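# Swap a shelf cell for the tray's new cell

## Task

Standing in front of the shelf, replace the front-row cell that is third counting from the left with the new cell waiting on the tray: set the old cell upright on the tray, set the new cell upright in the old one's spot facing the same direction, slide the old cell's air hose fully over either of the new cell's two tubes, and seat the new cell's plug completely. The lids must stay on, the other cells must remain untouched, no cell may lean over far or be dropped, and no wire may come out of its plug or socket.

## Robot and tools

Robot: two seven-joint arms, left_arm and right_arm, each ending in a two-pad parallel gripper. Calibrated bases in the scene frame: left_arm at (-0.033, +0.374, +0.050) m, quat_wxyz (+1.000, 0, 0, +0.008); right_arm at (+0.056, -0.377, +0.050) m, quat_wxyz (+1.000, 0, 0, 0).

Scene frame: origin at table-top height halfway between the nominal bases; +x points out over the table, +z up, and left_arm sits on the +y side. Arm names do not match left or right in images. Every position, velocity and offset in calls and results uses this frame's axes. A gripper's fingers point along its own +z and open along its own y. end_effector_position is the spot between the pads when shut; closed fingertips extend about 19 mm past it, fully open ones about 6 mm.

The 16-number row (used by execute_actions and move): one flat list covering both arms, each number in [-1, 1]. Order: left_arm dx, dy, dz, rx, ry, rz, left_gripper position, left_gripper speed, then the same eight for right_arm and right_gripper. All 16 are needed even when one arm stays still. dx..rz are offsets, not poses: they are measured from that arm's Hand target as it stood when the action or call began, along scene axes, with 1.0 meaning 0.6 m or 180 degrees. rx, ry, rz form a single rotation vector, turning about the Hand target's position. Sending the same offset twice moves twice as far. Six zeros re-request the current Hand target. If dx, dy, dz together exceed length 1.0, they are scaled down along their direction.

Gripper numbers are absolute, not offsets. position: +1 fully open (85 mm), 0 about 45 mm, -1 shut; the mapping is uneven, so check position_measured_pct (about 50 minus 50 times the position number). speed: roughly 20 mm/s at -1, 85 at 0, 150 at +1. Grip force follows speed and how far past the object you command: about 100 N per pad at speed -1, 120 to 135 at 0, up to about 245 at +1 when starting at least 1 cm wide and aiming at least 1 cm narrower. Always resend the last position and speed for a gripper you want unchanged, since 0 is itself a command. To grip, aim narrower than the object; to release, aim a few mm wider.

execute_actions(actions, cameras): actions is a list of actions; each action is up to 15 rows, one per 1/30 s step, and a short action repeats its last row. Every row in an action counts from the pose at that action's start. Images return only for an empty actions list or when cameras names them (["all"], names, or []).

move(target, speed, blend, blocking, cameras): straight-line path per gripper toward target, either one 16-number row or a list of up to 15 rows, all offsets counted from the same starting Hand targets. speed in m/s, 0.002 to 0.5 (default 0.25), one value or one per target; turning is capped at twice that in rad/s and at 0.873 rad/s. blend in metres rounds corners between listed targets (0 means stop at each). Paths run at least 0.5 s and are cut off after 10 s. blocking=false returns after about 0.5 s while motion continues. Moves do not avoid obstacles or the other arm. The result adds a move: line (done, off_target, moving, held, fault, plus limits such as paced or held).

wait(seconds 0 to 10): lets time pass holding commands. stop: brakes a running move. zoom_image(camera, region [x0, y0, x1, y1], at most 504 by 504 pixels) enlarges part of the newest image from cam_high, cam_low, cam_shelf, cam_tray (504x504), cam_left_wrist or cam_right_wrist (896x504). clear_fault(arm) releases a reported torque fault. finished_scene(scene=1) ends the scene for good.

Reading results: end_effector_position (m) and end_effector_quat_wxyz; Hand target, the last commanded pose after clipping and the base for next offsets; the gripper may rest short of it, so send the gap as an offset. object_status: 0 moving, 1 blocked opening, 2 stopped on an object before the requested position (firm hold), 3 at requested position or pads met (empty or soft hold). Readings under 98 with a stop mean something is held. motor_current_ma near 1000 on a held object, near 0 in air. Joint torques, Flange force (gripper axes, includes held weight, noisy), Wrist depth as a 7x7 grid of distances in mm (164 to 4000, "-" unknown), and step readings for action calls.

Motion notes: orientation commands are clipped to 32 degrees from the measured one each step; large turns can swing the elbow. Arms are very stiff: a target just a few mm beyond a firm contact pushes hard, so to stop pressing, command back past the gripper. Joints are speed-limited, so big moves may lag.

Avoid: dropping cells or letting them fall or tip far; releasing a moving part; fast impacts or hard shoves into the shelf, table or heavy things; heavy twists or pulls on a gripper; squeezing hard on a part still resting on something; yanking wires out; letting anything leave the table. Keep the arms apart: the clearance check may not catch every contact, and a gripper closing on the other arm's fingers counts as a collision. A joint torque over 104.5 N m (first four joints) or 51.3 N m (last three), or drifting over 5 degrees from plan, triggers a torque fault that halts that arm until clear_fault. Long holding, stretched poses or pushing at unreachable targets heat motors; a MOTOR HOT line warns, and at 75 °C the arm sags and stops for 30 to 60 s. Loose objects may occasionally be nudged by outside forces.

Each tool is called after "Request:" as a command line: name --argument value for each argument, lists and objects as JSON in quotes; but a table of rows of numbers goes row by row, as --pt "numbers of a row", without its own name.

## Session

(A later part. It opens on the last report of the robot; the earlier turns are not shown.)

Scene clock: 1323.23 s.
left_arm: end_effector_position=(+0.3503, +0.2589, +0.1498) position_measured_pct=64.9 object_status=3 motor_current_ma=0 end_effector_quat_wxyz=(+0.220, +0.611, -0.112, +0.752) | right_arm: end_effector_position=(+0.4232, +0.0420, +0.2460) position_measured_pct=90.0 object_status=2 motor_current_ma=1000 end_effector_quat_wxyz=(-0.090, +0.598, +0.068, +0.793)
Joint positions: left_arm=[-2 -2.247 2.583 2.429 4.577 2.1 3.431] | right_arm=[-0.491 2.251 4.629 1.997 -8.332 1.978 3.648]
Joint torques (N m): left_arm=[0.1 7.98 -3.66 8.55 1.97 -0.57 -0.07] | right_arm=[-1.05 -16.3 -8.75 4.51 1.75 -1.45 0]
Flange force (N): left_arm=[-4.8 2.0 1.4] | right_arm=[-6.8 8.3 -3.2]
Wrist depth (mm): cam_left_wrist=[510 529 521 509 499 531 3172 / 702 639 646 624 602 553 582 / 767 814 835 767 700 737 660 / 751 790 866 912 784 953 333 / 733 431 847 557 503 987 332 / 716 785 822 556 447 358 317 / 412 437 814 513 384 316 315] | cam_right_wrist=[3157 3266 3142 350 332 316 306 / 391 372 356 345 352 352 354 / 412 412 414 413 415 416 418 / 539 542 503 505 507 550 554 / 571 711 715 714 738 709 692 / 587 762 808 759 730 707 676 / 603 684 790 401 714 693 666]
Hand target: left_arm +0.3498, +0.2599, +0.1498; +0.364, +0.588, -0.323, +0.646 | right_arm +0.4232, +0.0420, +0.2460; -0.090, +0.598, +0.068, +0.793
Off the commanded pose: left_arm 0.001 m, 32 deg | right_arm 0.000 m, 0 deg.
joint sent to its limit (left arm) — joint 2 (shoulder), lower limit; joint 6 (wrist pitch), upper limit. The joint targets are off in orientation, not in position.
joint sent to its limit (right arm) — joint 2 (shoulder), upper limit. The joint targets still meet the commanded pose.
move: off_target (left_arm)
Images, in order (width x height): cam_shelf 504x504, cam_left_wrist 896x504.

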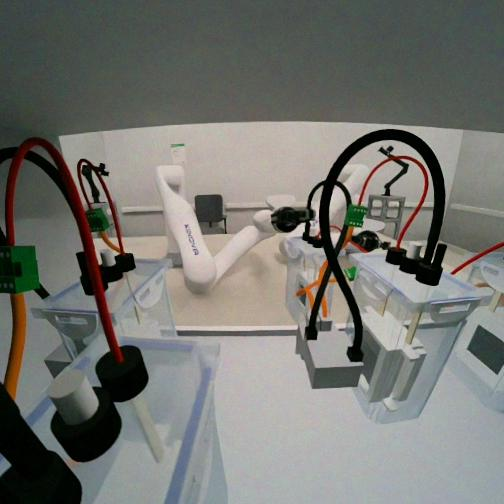

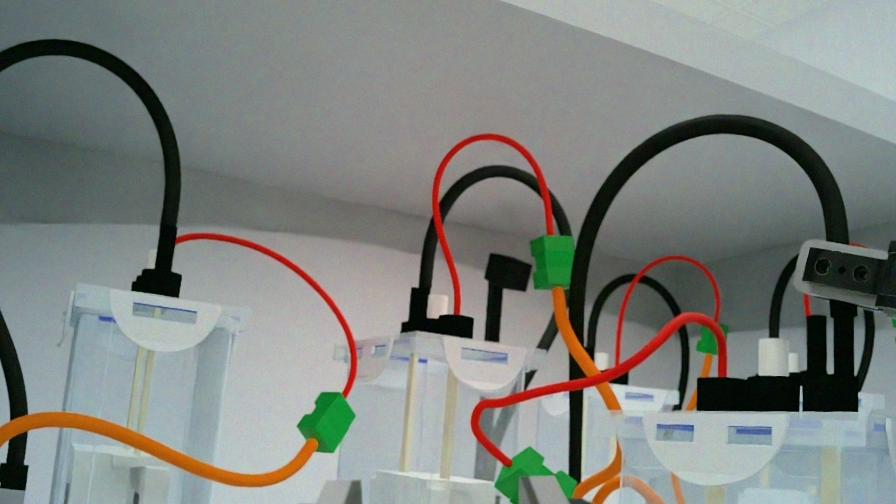

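Request:
move --target '[0,0,0,0,0,0,-0.3,-1,0,0,-0.0083,0,0,0,-0.9,-1]' --speed 0.02 --cameras '["cam_left_wrist","cam_shelf"]'

Request:
zoom_image --camera "cam_left_wrist" --region '[776, 240, 896, 370]'

Request:
zoom_image --camera "cam_shelf" --region '[285, 190, 325, 235]'

Scene clock: 1324.57 s.
left_arm: end_effector_position=(+0.3503, +0.2589, +0.1498) position_measured_pct=64.9 object_status=3 motor_current_ma=0 end_effector_quat_wxyz=(+0.220, +0.611, -0.112, +0.752) | right_arm: end_effector_position=(+0.4232, +0.0420, +0.2411) position_measured_pct=90.0 object_status=2 motor_current_ma=1000 end_effector_quat_wxyz=(-0.090, +0.598, +0.068, +0.793)
Joint positions: left_arm=[-2 -2.247 2.583 2.429 4.577 2.1 3.431] | right_arm=[-0.486 2.251 4.646 1.99 -8.333 1.984 3.631]
Joint torques (N m): left_arm=[0.1 7.94 -3.66 8.51 1.97 -0.53 -0.09] | right_arm=[-2.8 -15.84 -7.92 4.75 1.32 -2.11 -0.08]
Flange force (N): left_arm=[-4.7 2.1 1.4] | right_arm=[-6.5 11.4 -1.7]
Wrist depth (mm): cam_left_wrist=[510 530 524 509 501 528 3234 / 701 640 646 627 602 555 584 / 771 818 836 771 699 751 636 / 753 787 869 913 779 950 335 / 729 431 848 561 493 991 324 / 721 782 823 554 449 358 319 / 412 438 812 515 385 317 316] | cam_right_wrist=[3157 3188 3000 347 330 317 307 / 390 374 361 363 364 364 366 / 426 427 429 430 429 432 434 / 552 520 524 490 525 529 571 / 572 730 739 675 744 711 693 / 584 760 808 761 730 708 681 / 581 493 783 - 717 686 664]
Hand target: left_arm +0.3498, +0.2599, +0.1498; +0.364, +0.588, -0.323, +0.646 | right_arm +0.4232, +0.0420, +0.2410; -0.090, +0.598, +0.068, +0.793
Off the commanded pose: left_arm 0.001 m, 32 deg | right_arm 0.000 m, 0 deg.
joint sent to its limit (left arm) — joint 2 (shoulder), lower limit; joint 6 (wrist pitch), upper limit. The joint targets are off in orientation, not in position.
joint sent to its limit (right arm) — joint 2 (shoulder), upper limit. The joint targets still meet the commanded pose.
move: off_target (left_arm)
Images, in order (width x height): cam_shelf 504x504, cam_left_wrist 896x504.

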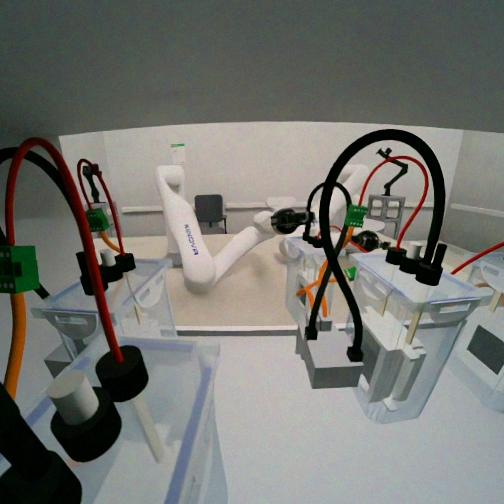

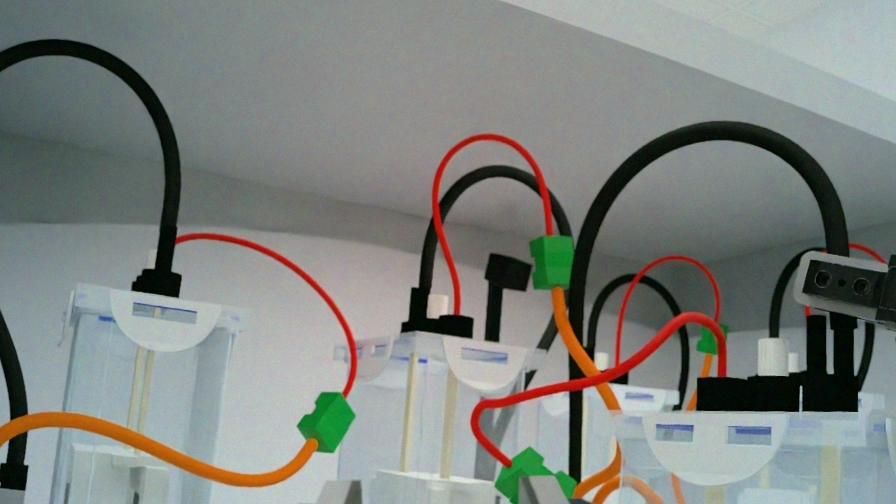

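Scaled by 3.877 from the camera's 896x504 image, which has a finer 1280x720 frame.

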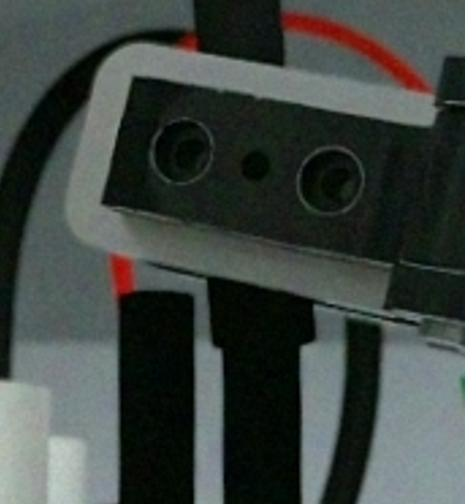

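Scaled by 11.200 from the camera's 504x504 image, which has a finer 720x720 frame.

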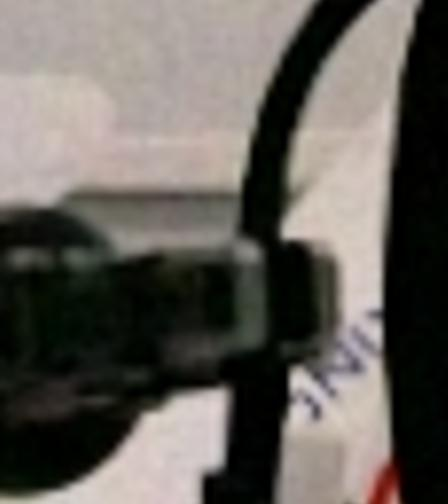

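Request:
move --target '[0,0,0,0,0,0,-0.3,-1,0,0,-0.0083,0,0,0,-0.9,-1]' --speed 0.02 --cameras '["cam_left_wrist","cam_shelf"]'

Request:
zoom_image --camera "cam_left_wrist" --region '[776, 250, 896, 430]'

Scene clock: 1325.63 s.
left_arm: end_effector_position=(+0.3503, +0.2589, +0.1498) position_measured_pct=64.9 object_status=3 motor_current_ma=0 end_effector_quat_wxyz=(+0.220, +0.611, -0.112, +0.752) | right_arm: end_effector_position=(+0.4232, +0.0420, +0.2361) position_measured_pct=90.0 object_status=2 motor_current_ma=1000 end_effector_quat_wxyz=(-0.090, +0.598, +0.068, +0.793)
Joint positions: left_arm=[-2 -2.247 2.583 2.429 4.577 2.1 3.431] | right_arm=[-0.482 2.251 4.662 1.982 -8.335 1.99 3.614]
Joint torques (N m): left_arm=[0.08 7.97 -3.69 8.54 2 -0.54 -0.05] | right_arm=[-2.85 -14.99 -7.6 4.48 0.87 -1.96 -0.04]
Flange force (N): left_arm=[-5.0 2.2 1.5] | right_arm=[-4.7 11.7 -1.5]
Wrist depth (mm): cam_left_wrist=[508 530 522 507 501 529 3157 / 699 639 648 623 599 564 584 / 766 813 839 772 691 735 656 / 753 793 870 913 783 934 765 / 729 428 840 561 492 987 323 / 717 784 824 553 455 358 318 / 412 437 813 512 384 316 315] | cam_right_wrist=[3203 3157 369 346 331 319 313 / 393 373 363 376 359 360 360 / 440 442 441 444 419 419 447 / 537 538 541 507 543 546 590 / 574 733 761 699 745 708 696 / 586 757 808 447 733 711 678 / 582 684 788 762 714 690 668]
Hand target: left_arm +0.3498, +0.2599, +0.1498; +0.364, +0.588, -0.323, +0.646 | right_arm +0.4232, +0.0420, +0.2361; -0.090, +0.598, +0.068, +0.793
Off the commanded pose: left_arm 0.001 m, 32 deg | right_arm 0.000 m, 0 deg.
joint sent to its limit (left arm) — joint 2 (shoulder), lower limit; joint 6 (wrist pitch), upper limit. The joint targets are off in orientation, not in position.
joint sent to its limit (right arm) — joint 2 (shoulder), upper limit. The joint targets still meet the commanded pose.
move: off_target (left_arm)
Images, in order (width x height): cam_shelf 504x504, cam_left_wrist 896x504.

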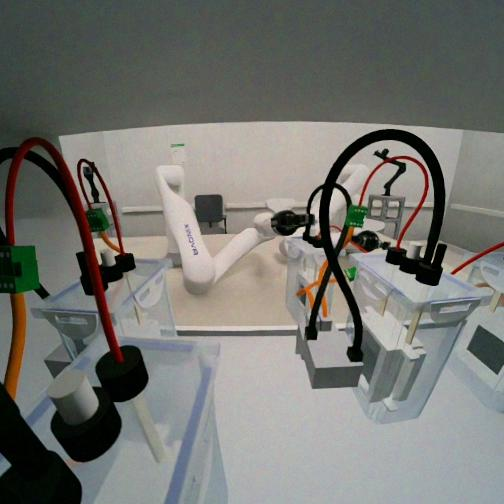

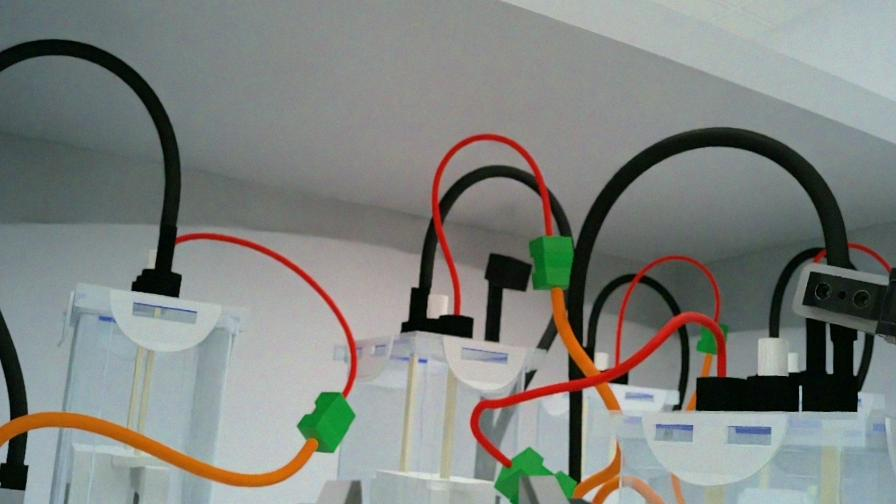

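Scaled by 2.800 from the camera's 896x504 image, which has a finer 1280x720 frame.

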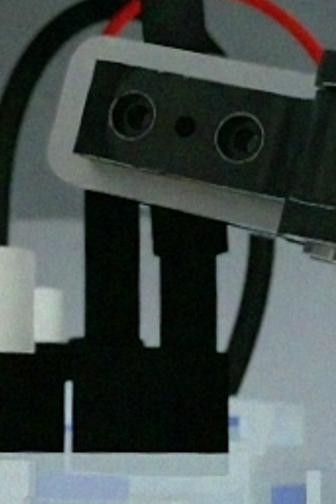

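Request:
move --target '[0,0,0,0,0,0,-0.3,-1,0,0,-0.0083,0,0,0,-0.9,-1]' --speed 0.02 --cameras '["cam_left_wrist"]'

Request:
zoom_image --camera "cam_left_wrist" --region '[776, 250, 896, 430]'

Scene clock: 1327.00 s.
left_arm: end_effector_position=(+0.3503, +0.2589, +0.1498) position_measured_pct=64.9 object_status=3 motor_current_ma=0 end_effector_quat_wxyz=(+0.220, +0.611, -0.112, +0.752) | right_arm: end_effector_position=(+0.4232, +0.0420, +0.2311) position_measured_pct=90.0 object_status=2 motor_current_ma=1000 end_effector_quat_wxyz=(-0.090, +0.598, +0.068, +0.793)
Joint positions: left_arm=[-2 -2.247 2.583 2.429 4.577 2.1 3.431] | right_arm=[-0.477 2.251 4.678 1.975 -8.336 1.996 3.597]
Joint torques (N m): left_arm=[0.13 7.96 -3.68 8.54 1.97 -0.54 -0.07] | right_arm=[-2.69 -13.31 -7.26 3.75 -0.08 -1.59 -0.07]
Flange force (N): left_arm=[-4.9 2.1 1.4] | right_arm=[-0.8 12.7 -1.8]
Wrist depth (mm): cam_left_wrist=[511 530 523 508 499 529 3219 / 699 639 641 621 601 581 584 / 765 810 834 775 695 738 640 / 753 792 869 907 778 936 764 / 729 429 842 561 494 991 318 / 718 790 824 555 445 357 318 / 414 437 815 515 384 317 314] | cam_right_wrist=[3266 3028 364 345 333 323 323 / 391 375 368 369 369 369 370 / 451 453 455 433 433 434 460 / 551 554 554 522 520 562 610 / 570 730 786 713 744 721 698 / 585 758 806 446 730 711 678 / 584 482 786 757 714 693 668]
Hand target: left_arm +0.3498, +0.2599, +0.1498; +0.364, +0.588, -0.323, +0.646 | right_arm +0.4232, +0.0420, +0.2311; -0.090, +0.598, +0.068, +0.793
Off the commanded pose: left_arm 0.001 m, 32 deg | right_arm 0.000 m, 0 deg.
joint sent to its limit (left arm) — joint 2 (shoulder), lower limit; joint 6 (wrist pitch), upper limit. The joint targets are off in orientation, not in position.
joint sent to its limit (right arm) — joint 2 (shoulder), upper limit. The joint targets still meet the commanded pose.
move: off_target (left_arm)
Images, in order (width x height): cam_left_wrist 896x504.

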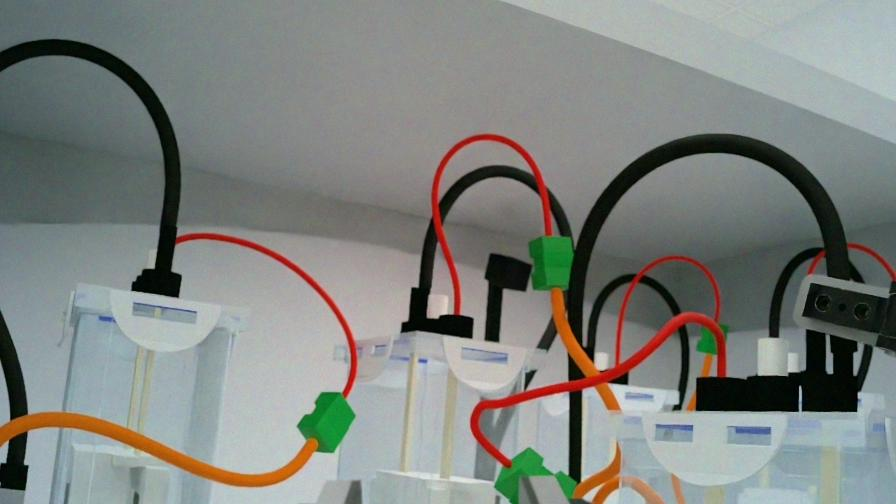

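Scaled by 2.800 from the camera's 896x504 image, which has a finer 1280x720 frame.

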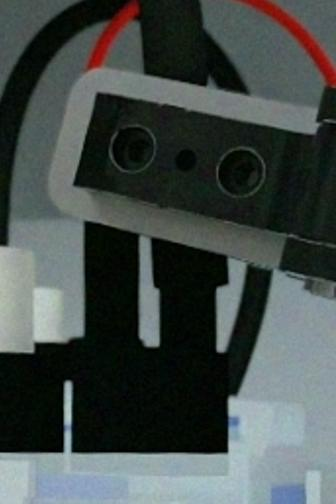

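Request:
move --target '[0,0,0,0,0,0,-0.3,-1,0,0,-0.0075,0,0,0,-0.9,-1]' --speed 0.02 --cameras '["cam_left_wrist"]'

Request:
zoom_image --camera "cam_left_wrist" --region '[776, 250, 896, 430]'

Scene clock: 1328.23 s.
left_arm: end_effector_position=(+0.3503, +0.2589, +0.1498) position_measured_pct=64.9 object_status=3 motor_current_ma=0 end_effector_quat_wxyz=(+0.220, +0.611, -0.112, +0.752) | right_arm: end_effector_position=(+0.4232, +0.0420, +0.2266) position_measured_pct=90.0 object_status=2 motor_current_ma=1000 end_effector_quat_wxyz=(-0.090, +0.598, +0.068, +0.793)
Joint positions: left_arm=[-2 -2.247 2.583 2.429 4.577 2.1 3.431] | right_arm=[-0.474 2.251 4.693 1.968 -8.338 2.001 3.581]
Joint torques (N m): left_arm=[0.06 7.99 -3.68 8.57 1.98 -0.54 -0.07] | right_arm=[-2.05 -11.81 -7.1 2.96 -1.14 -1.18 -0.09]
Flange force (N): left_arm=[-5.0 2.1 1.4] | right_arm=[3.2 13.0 -3.3]
Wrist depth (mm): cam_left_wrist=[511 529 521 509 499 527 3188 / 698 639 644 621 602 582 588 / 761 813 838 764 697 746 660 / 760 791 874 908 633 931 792 / 730 430 848 561 492 988 318 / 719 786 824 554 446 357 319 / 413 437 816 522 384 316 313] | cam_right_wrist=[3142 3028 364 346 335 332 333 / 394 377 377 378 379 381 381 / 463 465 465 444 446 472 475 / 563 570 570 534 535 579 579 / 590 733 801 732 744 720 697 / 585 755 802 412 733 711 678 / 580 493 788 756 717 687 662]
Hand target: left_arm +0.3498, +0.2599, +0.1498; +0.364, +0.588, -0.323, +0.646 | right_arm +0.4232, +0.0420, +0.2266; -0.090, +0.598, +0.068, +0.793
Off the commanded pose: left_arm 0.001 m, 32 deg | right_arm 0.000 m, 0 deg.
joint sent to its limit (left arm) — joint 2 (shoulder), lower limit; joint 6 (wrist pitch), upper limit. The joint targets are off in orientation, not in position.
joint sent to its limit (right arm) — joint 2 (shoulder), upper limit. The joint targets still meet the commanded pose.
move: off_target (left_arm)
Images, in order (width x height): cam_left_wrist 896x504.

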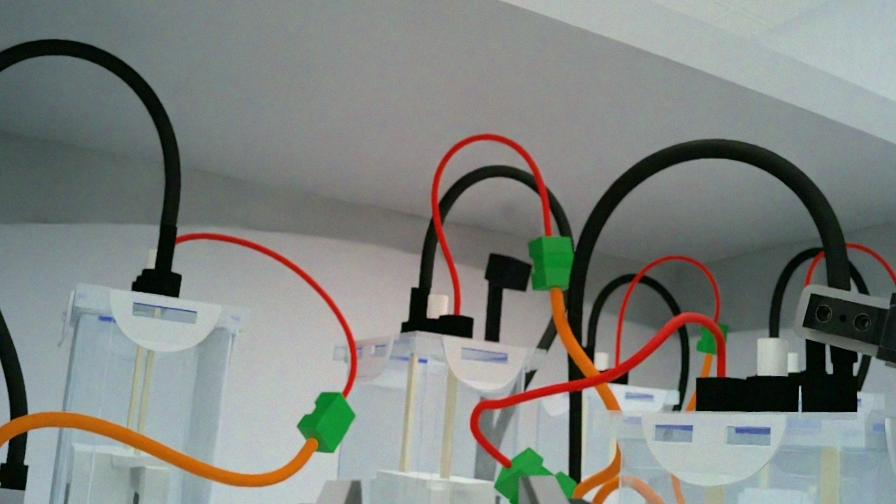

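Scaled by 2.800 from the camera's 896x504 image, which has a finer 1280x720 frame.

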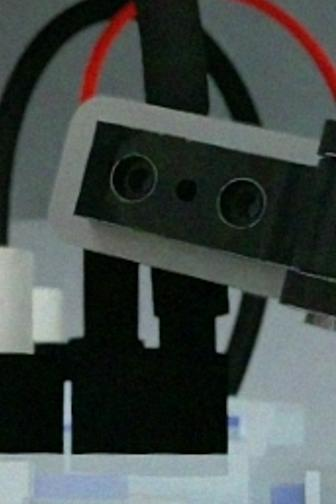

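Request:
move --target '[0,0,0,0,0,0,-0.3,-1,0,0,-0.0067,0,0,0,-0.9,-1]' --speed 0.02 --cameras '["cam_left_wrist"]'

Request:
zoom_image --camera "cam_left_wrist" --region '[776, 250, 896, 430]'

Scene clock: 1329.30 s.
left_arm: end_effector_position=(+0.3503, +0.2589, +0.1498) position_measured_pct=64.9 object_status=3 motor_current_ma=0 end_effector_quat_wxyz=(+0.220, +0.611, -0.112, +0.752) | right_arm: end_effector_position=(+0.4232, +0.0420, +0.2226) position_measured_pct=90.0 object_status=2 motor_current_ma=1000 end_effector_quat_wxyz=(-0.090, +0.598, +0.068, +0.793)
Joint positions: left_arm=[-2 -2.247 2.583 2.429 4.577 2.1 3.431] | right_arm=[-0.471 2.251 4.705 1.961 -8.34 2.006 3.568]
Joint torques (N m): left_arm=[0.11 7.98 -3.7 8.53 1.97 -0.55 -0.06] | right_arm=[-1.53 -10.62 -7.01 2.26 -2 -0.9 -0.1]
Flange force (N): left_arm=[-4.9 2.2 1.3] | right_arm=[6.5 13.5 -4.6]
Wrist depth (mm): cam_left_wrist=[510 529 520 509 501 529 3098 / 702 639 645 624 602 584 585 / 766 813 839 766 724 661 660 / 754 795 869 913 629 938 792 / 731 431 848 562 493 979 322 / 723 787 828 555 444 357 317 / 413 436 818 525 384 316 315] | cam_right_wrist=[3203 3014 363 348 338 340 341 / 398 383 386 388 389 390 390 / 475 476 478 452 455 483 484 / 555 582 582 545 546 589 595 / 593 746 822 451 751 722 691 / 585 753 799 770 732 712 679 / 583 486 787 758 711 684 666]
Hand target: left_arm +0.3498, +0.2599, +0.1498; +0.364, +0.588, -0.323, +0.646 | right_arm +0.4232, +0.0420, +0.2226; -0.090, +0.598, +0.068, +0.793
Off the commanded pose: left_arm 0.001 m, 32 deg | right_arm 0.000 m, 0 deg.
joint sent to its limit (left arm) — joint 2 (shoulder), lower limit; joint 6 (wrist pitch), upper limit. The joint targets are off in orientation, not in position.
joint sent to its limit (right arm) — joint 2 (shoulder), upper limit. The joint targets still meet the commanded pose.
move: off_target (left_arm)
Images, in order (width x height): cam_left_wrist 896x504.

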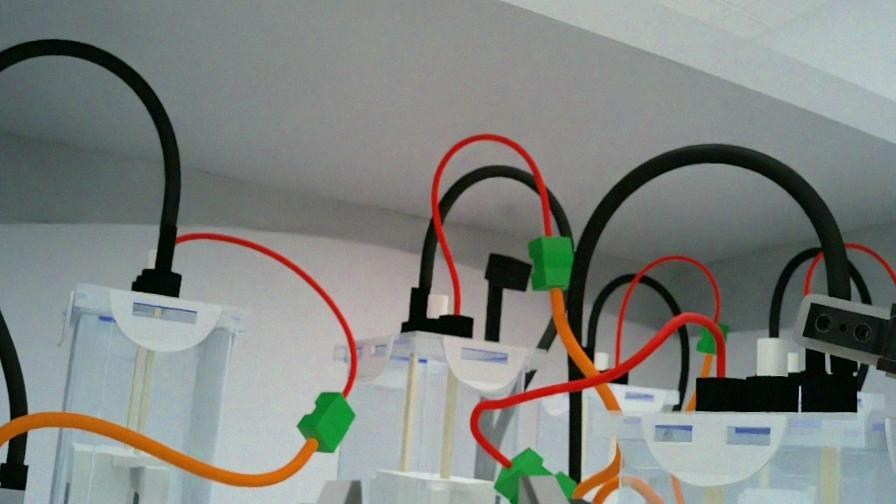

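Scaled by 2.800 from the camera's 896x504 image, which has a finer 1280x720 frame.

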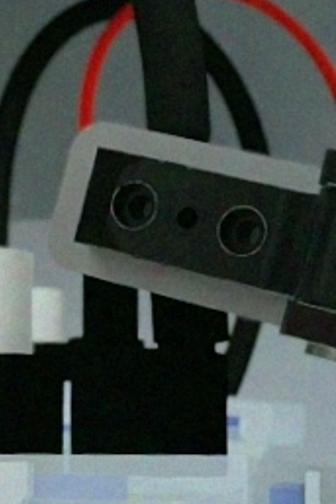

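Request:
move --target '[0,0,0,0,0,0,-0.3,-1,0,0,-0.003,0,0,0,-0.9,-1]' --speed 0.02 --cameras '["cam_left_wrist"]'

Request:
zoom_image --camera "cam_left_wrist" --region '[796, 310, 896, 410]'

Scene clock: 1330.27 s.
left_arm: end_effector_position=(+0.3503, +0.2589, +0.1498) position_measured_pct=64.9 object_status=3 motor_current_ma=0 end_effector_quat_wxyz=(+0.220, +0.611, -0.112, +0.752) | right_arm: end_effector_position=(+0.4232, +0.0420, +0.2208) position_measured_pct=90.0 object_status=2 motor_current_ma=1000 end_effector_quat_wxyz=(-0.090, +0.598, +0.068, +0.793)
Joint positions: left_arm=[-2 -2.247 2.583 2.429 4.577 2.1 3.431] | right_arm=[-0.47 2.251 4.711 1.958 -8.341 2.008 3.562]
Joint torques (N m): left_arm=[0.1 7.98 -3.68 8.52 1.99 -0.54 -0.07] | right_arm=[-1.29 -10.03 -6.99 1.97 -2.34 -0.77 -0.07]
Flange force (N): left_arm=[-4.8 2.1 1.4] | right_arm=[7.9 13.6 -5.0]
Wrist depth (mm): cam_left_wrist=[509 526 524 507 499 529 3128 / 699 641 644 621 603 582 586 / 764 810 837 770 723 662 644 / 757 794 867 911 630 933 794 / 728 431 846 560 492 979 319 / 720 780 823 555 446 358 317 / 414 436 815 525 385 315 314] | cam_right_wrist=[3113 389 362 349 339 343 343 / 395 383 390 391 392 394 394 / 479 480 483 458 460 489 489 / 554 587 633 550 555 596 599 / 594 748 826 761 749 724 694 / 585 694 799 305 733 708 679 / 582 470 791 757 715 691 664]
Hand target: left_arm +0.3498, +0.2599, +0.1498; +0.364, +0.588, -0.323, +0.646 | right_arm +0.4232, +0.0420, +0.2208; -0.090, +0.598, +0.068, +0.793
Off the commanded pose: left_arm 0.001 m, 32 deg | right_arm 0.000 m, 0 deg.
joint sent to its limit (left arm) — joint 2 (shoulder), lower limit; joint 6 (wrist pitch), upper limit. The joint targets are off in orientation, not in position.
move: off_target (left_arm)
Images, in order (width x height): cam_left_wrist 896x504.

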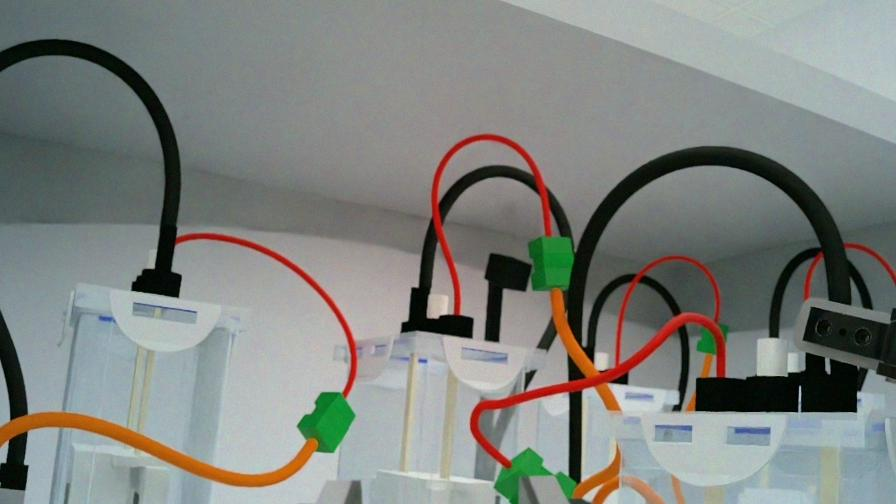

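Scaled by 5.040 from the camera's 896x504 image, which has a finer 1280x720 frame.

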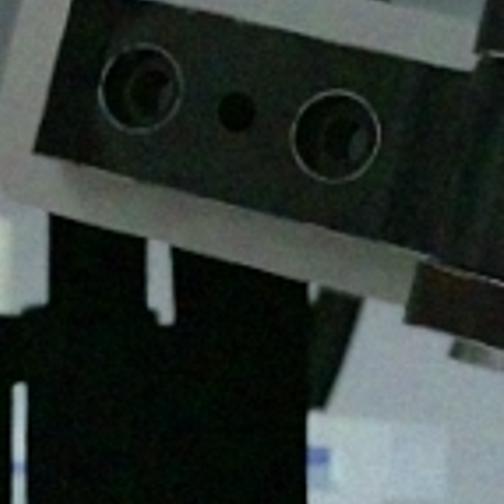

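Request:
move --target '[0,0,0,0,0,0,-0.3,-1,0,0,-0.003,0,0,0,-0.9,-1]' --speed 0.02 --cameras '["cam_left_wrist"]'

Request:
zoom_image --camera "cam_left_wrist" --region '[796, 310, 896, 410]'

Scene clock: 1331.30 s.
left_arm: end_effector_position=(+0.3503, +0.2589, +0.1498) position_measured_pct=64.9 object_status=3 motor_current_ma=0 end_effector_quat_wxyz=(+0.220, +0.611, -0.112, +0.752) | right_arm: end_effector_position=(+0.4232, +0.0420, +0.2190) position_measured_pct=90.0 object_status=2 motor_current_ma=1000 end_effector_quat_wxyz=(-0.090, +0.598, +0.068, +0.793)
Joint positions: left_arm=[-2 -2.247 2.583 2.429 4.577 2.1 3.431] | right_arm=[-0.468 2.251 4.716 1.955 -8.341 2.01 3.556]
Joint torques (N m): left_arm=[0.08 7.97 -3.67 8.53 1.99 -0.54 -0.07] | right_arm=[-1.35 -7.3 -6.06 1.01 -3.88 -0.31 -0.06]
Flange force (N): left_arm=[-4.9 2.1 1.5] | right_arm=[13.6 14.6 -4.4]
Wrist depth (mm): cam_left_wrist=[513 528 521 508 499 528 3142 / 698 642 645 621 602 581 587 / 771 815 833 775 729 662 646 / 759 792 869 910 630 934 795 / 733 431 846 561 493 975 327 / 721 784 823 557 447 355 318 / 412 437 816 522 385 315 314] | cam_right_wrist=[3113 390 363 349 343 345 347 / 394 384 392 394 396 396 397 / 482 484 484 461 462 491 494 / 557 588 634 556 557 597 606 / 590 753 821 754 748 718 696 / 585 692 797 306 731 708 677 / 581 470 789 760 716 689 666]
Hand target: left_arm +0.3498, +0.2599, +0.1498; +0.364, +0.588, -0.323, +0.646 | right_arm +0.4232, +0.0420, +0.2190; -0.090, +0.598, +0.068, +0.793
Off the commanded pose: left_arm 0.001 m, 32 deg | right_arm 0.000 m, 0 deg.
joint sent to its limit (left arm) — joint 2 (shoulder), lower limit; joint 6 (wrist pitch), upper limit. The joint targets are off in orientation, not in position.
joint sent to its limit (right arm) — joint 2 (shoulder), upper limit. The joint targets still meet the commanded pose.
move: off_target (left_arm)
Images, in order (width x height): cam_left_wrist 896x504.

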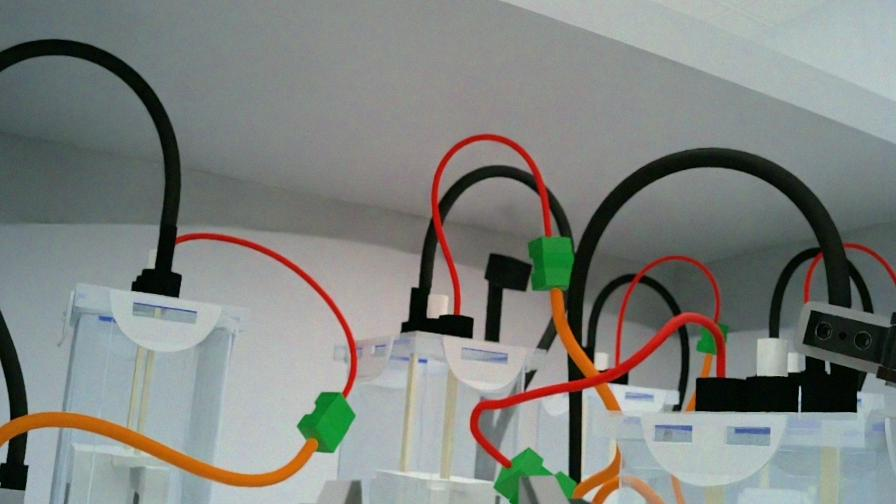

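Scaled by 5.040 from the camera's 896x504 image, which has a finer 1280x720 frame.

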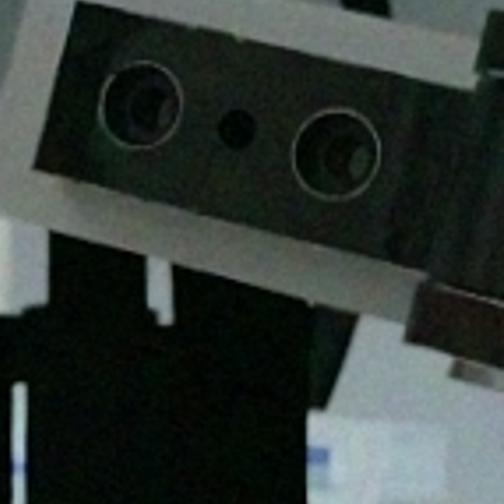

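Request:
move --target '[0,0,0,0,0,0,-0.3,-1,0,0,-0.002,0,0,0,-0.9,-1]' --speed 0.02

Scene clock: 1332.53 s.
left_arm: end_effector_position=(+0.3503, +0.2589, +0.1498) position_measured_pct=64.9 object_status=3 motor_current_ma=0 end_effector_quat_wxyz=(+0.220, +0.611, -0.112, +0.752) | right_arm: end_effector_position=(+0.4232, +0.0420, +0.2178) position_measured_pct=90.0 object_status=2 motor_current_ma=1000 end_effector_quat_wxyz=(-0.090, +0.598, +0.068, +0.793)
Joint positions: left_arm=[-2 -2.247 2.583 2.429 4.577 2.1 3.431] | right_arm=[-0.468 2.251 4.72 1.953 -8.342 2.011 3.551]
Joint torques (N m): left_arm=[0.06 7.97 -3.7 8.53 2 -0.53 -0.07] | right_arm=[-1.42 -2.79 -4.57 -0.62 -6.38 0.47 -0.07]
Flange force (N): left_arm=[-5.0 2.3 1.4] | right_arm=[23.2 16.3 -3.5]
Wrist depth (mm): cam_left_wrist=[512 530 521 507 498 527 3219 / 699 639 649 627 601 586 585 / 765 813 837 767 691 664 660 / 761 792 863 910 630 933 793 / 728 431 842 559 494 978 328 / 717 786 820 554 446 356 317 / 413 437 817 522 385 316 313] | cam_right_wrist=[3157 389 363 349 344 347 349 / 394 383 393 394 395 396 398 / 480 483 484 462 464 490 494 / 554 590 634 553 558 599 605 / 594 749 821 755 748 721 695 / 584 693 798 307 735 711 679 / 583 469 787 753 715 691 666]
Hand target: left_arm +0.3498, +0.2599, +0.1498; +0.364, +0.588, -0.323, +0.646 | right_arm +0.4232, +0.0420, +0.2178; -0.090, +0.598, +0.068, +0.793
Off the commanded pose: left_arm 0.001 m, 32 deg | right_arm 0.000 m, 0 deg.
joint sent to its limit (left arm) — joint 2 (shoulder), lower limit; joint 6 (wrist pitch), upper limit. The joint targets are off in orientation, not in position.
joint sent to its limit (right arm) — joint 2 (shoulder), upper limit. The joint targets still meet the commanded pose.
move: off_target (left_arm)

Request:
move --pt "0 0 0 0 0 0 -0.3 -1 0 0 0.0025 0 0 0 -0.9 -1" --pt "0 0 0 0 0 0 -0.3 -1 0 0 0.0025 0 0 0 -0.5 -1" --speed 0.02 --cameras '["cam_left_wrist","cam_shelf","cam_high"]'

Request:
zoom_image --camera "cam_left_wrist" --region '[776, 250, 896, 430]'

Scene clock: 1334.50 s.
left_arm: end_effector_position=(+0.3503, +0.2589, +0.1498) position_measured_pct=64.9 object_status=3 motor_current_ma=0 end_effector_quat_wxyz=(+0.220, +0.611, -0.112, +0.752) | right_arm: end_effector_position=(+0.4232, +0.0420, +0.2192) position_measured_pct=74.9 object_status=0 motor_current_ma=0 end_effector_quat_wxyz=(-0.090, +0.598, +0.068, +0.793)
Joint positions: left_arm=[-2 -2.247 2.583 2.429 4.577 2.1 3.431] | right_arm=[-0.469 2.249 4.718 1.956 -8.343 2.013 3.555]
Joint torques (N m): left_arm=[0.06 7.98 -3.69 8.56 1.98 -0.55 -0.06] | right_arm=[-0.72 -16.44 -9.2 4.68 1.95 -1.16 0]
Flange force (N): left_arm=[-5.0 2.3 1.4] | right_arm=[-6.7 8.5 -3.7]
Wrist depth (mm): cam_left_wrist=[511 527 523 510 500 526 3157 / 702 639 646 624 603 582 586 / 765 815 838 770 694 664 660 / 759 795 869 903 631 930 798 / 729 430 842 560 494 988 317 / 719 788 820 556 446 356 315 / 413 437 820 513 384 317 315] | cam_right_wrist=[3084 384 363 348 336 336 335 / 395 383 398 398 400 400 401 / 491 493 492 468 468 498 499 / 556 603 647 564 564 609 609 / 595 767 824 456 749 723 693 / 587 753 804 768 733 711 679 / 582 479 787 748 718 691 667]
Hand target: left_arm +0.3498, +0.2599, +0.1498; +0.364, +0.588, -0.323, +0.646 | right_arm +0.4232, +0.0420, +0.2193; -0.090, +0.598, +0.068, +0.793
Off the commanded pose: left_arm 0.001 m, 32 deg | right_arm 0.000 m, 0 deg.
joint sent to its limit (left arm) — joint 2 (shoulder), lower limit; joint 6 (wrist pitch), upper limit. The joint targets are off in orientation, not in position.
move: off_target (left_arm)
Images, in order (width x height): cam_high 504x504, cam_shelf 504x504, cam_left_wrist 896x504.

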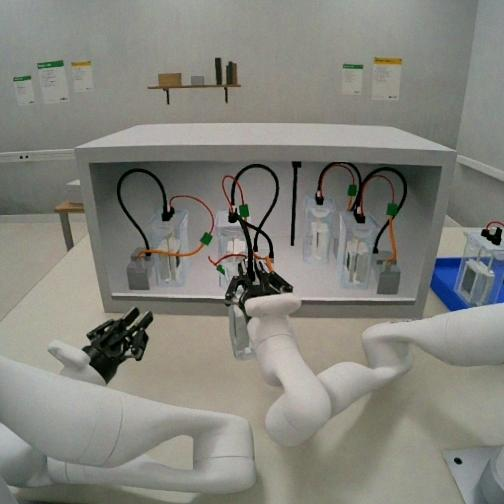

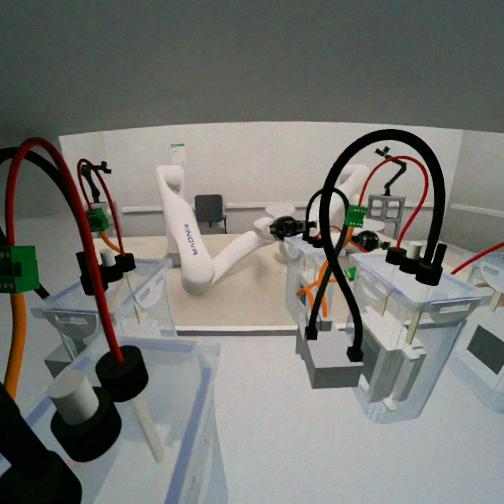

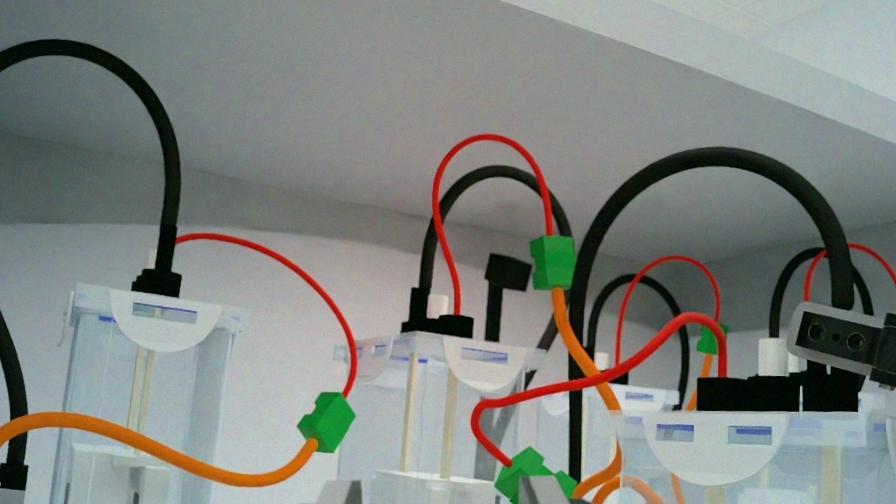

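Scaled by 2.800 from the camera's 896x504 image, which has a finer 1280x720 frame.

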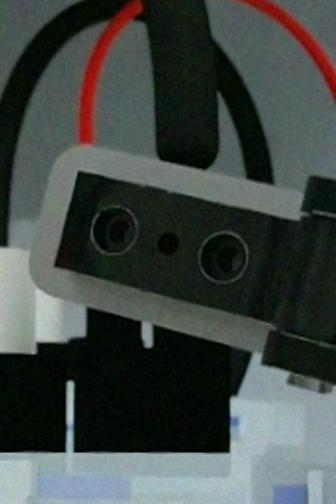

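Request:
move --pt "0 0 0 0 0 0 -0.3 -1 -0.125 -0.029 0 0 0 0 -0.5 -1" --pt "0 0 0 0 0 0 -0.3 -1 -0.16 -0.037 0.06 0 0 0 -0.5 -1" --speed 0.06 --cameras '["cam_left_wrist","cam_right_wrist","cam_high"]'

Request:
zoom_image --camera "cam_left_wrist" --region '[776, 250, 896, 430]'

Scene clock: 1338.23 s.
left_arm: end_effector_position=(+0.3503, +0.2589, +0.1498) position_measured_pct=64.9 object_status=3 motor_current_ma=0 end_effector_quat_wxyz=(+0.220, +0.611, -0.112, +0.752) | right_arm: end_effector_position=(+0.3282, +0.0204, +0.2558) position_measured_pct=74.9 object_status=3 motor_current_ma=0 end_effector_quat_wxyz=(-0.139, +0.544, +0.123, +0.818)
Joint positions: left_arm=[-2 -2.247 2.583 2.429 4.577 2.1 3.431] | right_arm=[-0.547 2.251 4.877 2.169 -8.124 2.098 3.775]
Joint torques (N m): left_arm=[0.1 7.95 -3.66 8.51 2 -0.54 -0.06] | right_arm=[-0.73 -14.38 -8.56 4.6 1.54 -1.53 0]
Flange force (N): left_arm=[-4.8 2.2 1.6] | right_arm=[-9.3 9.1 -5.3]
Wrist depth (mm): cam_left_wrist=[510 528 524 508 499 530 3142 / 700 638 647 626 604 583 584 / 764 812 837 760 699 661 664 / 753 790 867 916 632 938 796 / 729 431 845 561 493 984 727 / 721 786 814 556 446 358 319 / 414 438 818 513 383 316 315] | cam_right_wrist=[2908 2846 2821 2729 2706 2674 2652 / 3234 3266 3234 3157 3113 3142 3098 / 3811 3833 3663 3725 3546 3315 392 / - - 501 460 433 413 390 / 563 542 532 521 513 500 491 / 571 644 691 667 646 616 613 / 565 676 868 878 818 791 741]
Hand target: left_arm +0.3498, +0.2599, +0.1498; +0.364, +0.588, -0.323, +0.646 | right_arm +0.3272, +0.0198, +0.2553; -0.090, +0.598, +0.068, +0.793
Off the commanded pose: left_arm 0.001 m, 32 deg | right_arm 0.001 m, 11 deg.
joint sent to its limit (left arm) — joint 2 (shoulder), lower limit; joint 6 (wrist pitch), upper limit. The joint targets are off in orientation, not in position.
joint sent to its limit (right arm) — joint 2 (shoulder), upper limit; joint 6 (wrist pitch), upper limit. The joint targets are off in orientation, not in position.
move: off_target (left_arm, right_arm)
Images, in order (width x height): cam_high 504x504, cam_left_wrist 896x504, cam_right_wrist 896x504.

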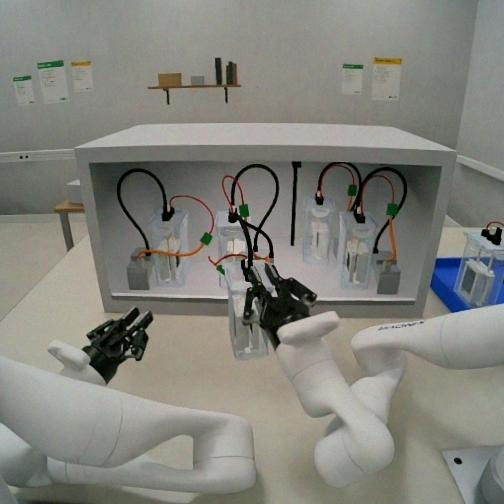

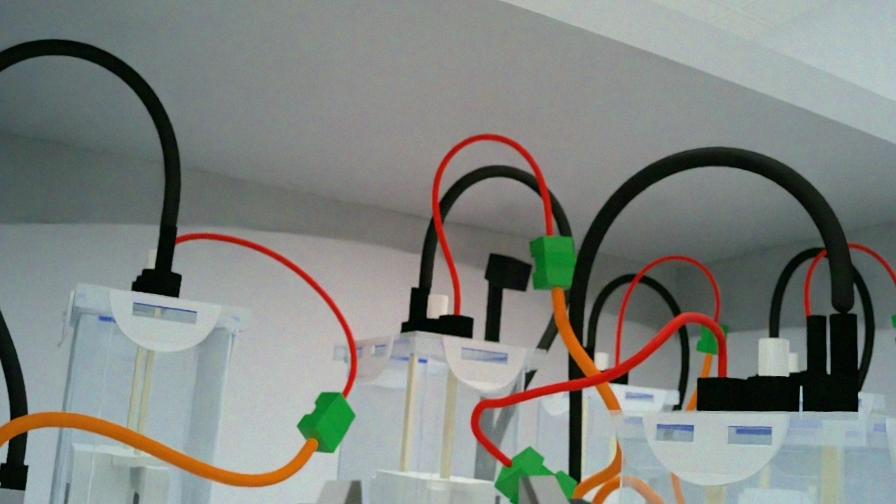

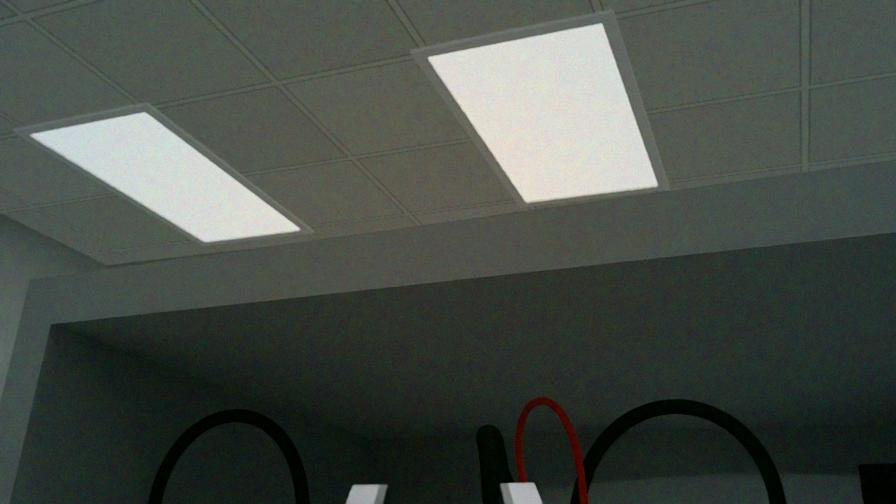

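Scaled by 2.800 from the camera's 896x504 image, which has a finer 1280x720 frame.

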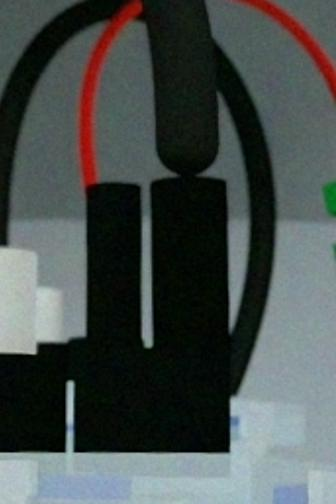

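Request:
move --pt "0 0 0 0 0 0 -0.3 -1 0.03 0.012 -0.06 -0.0188 0.0812 -0.025 1 -1" --pt "0 0 0 0 0 0 -0.3 -1 0.06 0.022 -0.2 -0.0188 0.0812 -0.025 1 -1" --speed 0.08 --cameras '["cam_left_wrist","cam_right_wrist","cam_high"]'

Scene clock: 1344.70 s.
left_arm: end_effector_position=(+0.3503, +0.2589, +0.1498) position_measured_pct=64.9 object_status=3 motor_current_ma=0 end_effector_quat_wxyz=(+0.220, +0.611, -0.112, +0.752) | right_arm: end_effector_position=(+0.3643, +0.0334, +0.1353) position_measured_pct=0.0 object_status=3 motor_current_ma=0 end_effector_quat_wxyz=(-0.166, +0.651, +0.170, +0.721)
Joint positions: left_arm=[-2 -2.247 2.583 2.429 4.577 2.1 3.431] | right_arm=[-0.391 2.251 5.031 2.155 -8.5 2.098 3.396]
Joint torques (N m): left_arm=[0.09 7.94 -3.68 8.54 1.99 -0.55 -0.06] | right_arm=[-0.77 -13.93 -8.69 5.05 2.06 -0.64 0.01]
Flange force (N): left_arm=[-5.0 2.2 1.5] | right_arm=[-8.8 9.8 -4.2]
Wrist depth (mm): cam_left_wrist=[511 528 521 508 498 529 3172 / 700 640 648 622 603 583 585 / 758 805 827 770 694 660 663 / 752 791 867 913 632 938 794 / 735 432 839 560 493 972 727 / 718 787 823 553 446 359 319 / 412 436 816 512 384 317 315] | cam_right_wrist=[557 609 649 684 603 634 620 / 546 606 696 850 389 762 741 / 540 606 699 849 455 759 727 / 538 594 536 530 211 384 706 / 536 602 196 187 177 174 702 / 532 569 559 183 177 455 696 / 526 533 533 668 430 372 373]
Hand target: left_arm +0.3498, +0.2599, +0.1498; +0.364, +0.588, -0.323, +0.646 | right_arm +0.3632, +0.0330, +0.1353; -0.049, +0.699, +0.056, +0.711
Off the commanded pose: left_arm 0.001 m, 32 deg | right_arm 0.001 m, 20 deg.
joint sent to its limit (left arm) — joint 2 (shoulder), lower limit; joint 6 (wrist pitch), upper limit. The joint targets are off in orientation, not in position.
joint sent to its limit (right arm) — joint 2 (shoulder), upper limit; joint 6 (wrist pitch), upper limit. The joint targets are off in orientation, not in position.
move: off_target (left_arm, right_arm)
Images, in order (width x height): cam_high 504x504, cam_left_wrist 896x504, cam_right_wrist 896x504.

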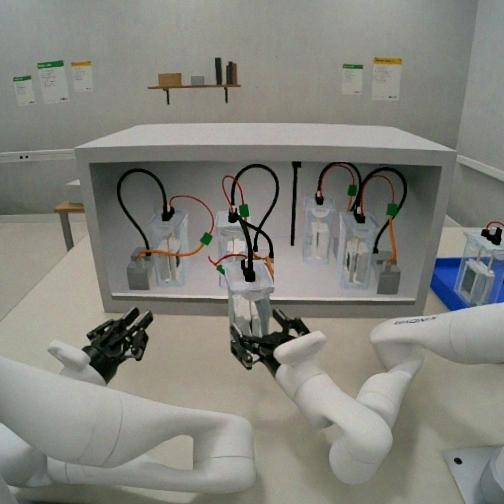

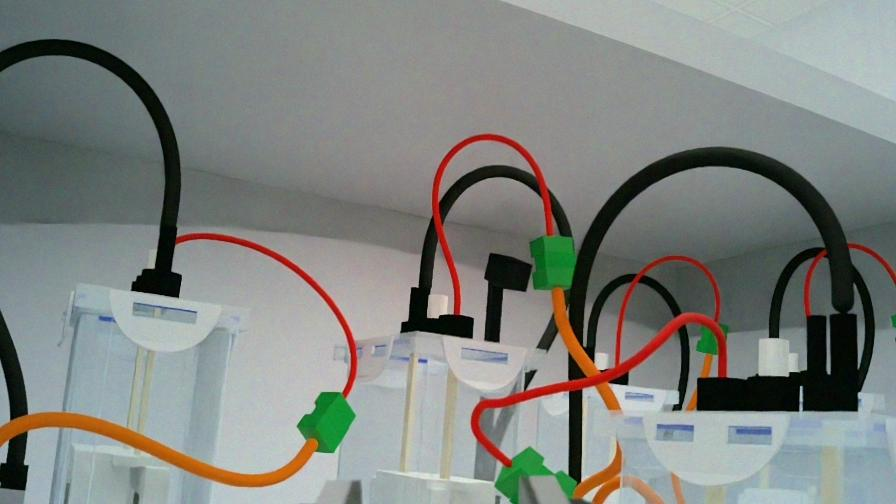

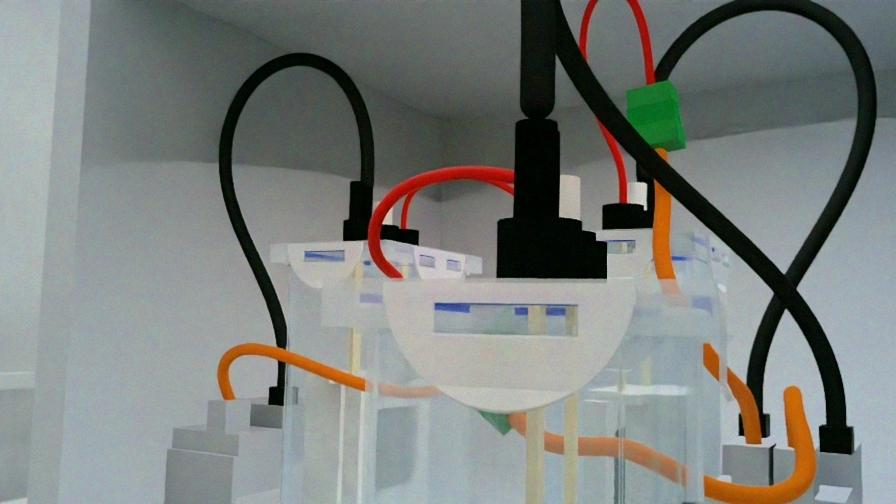

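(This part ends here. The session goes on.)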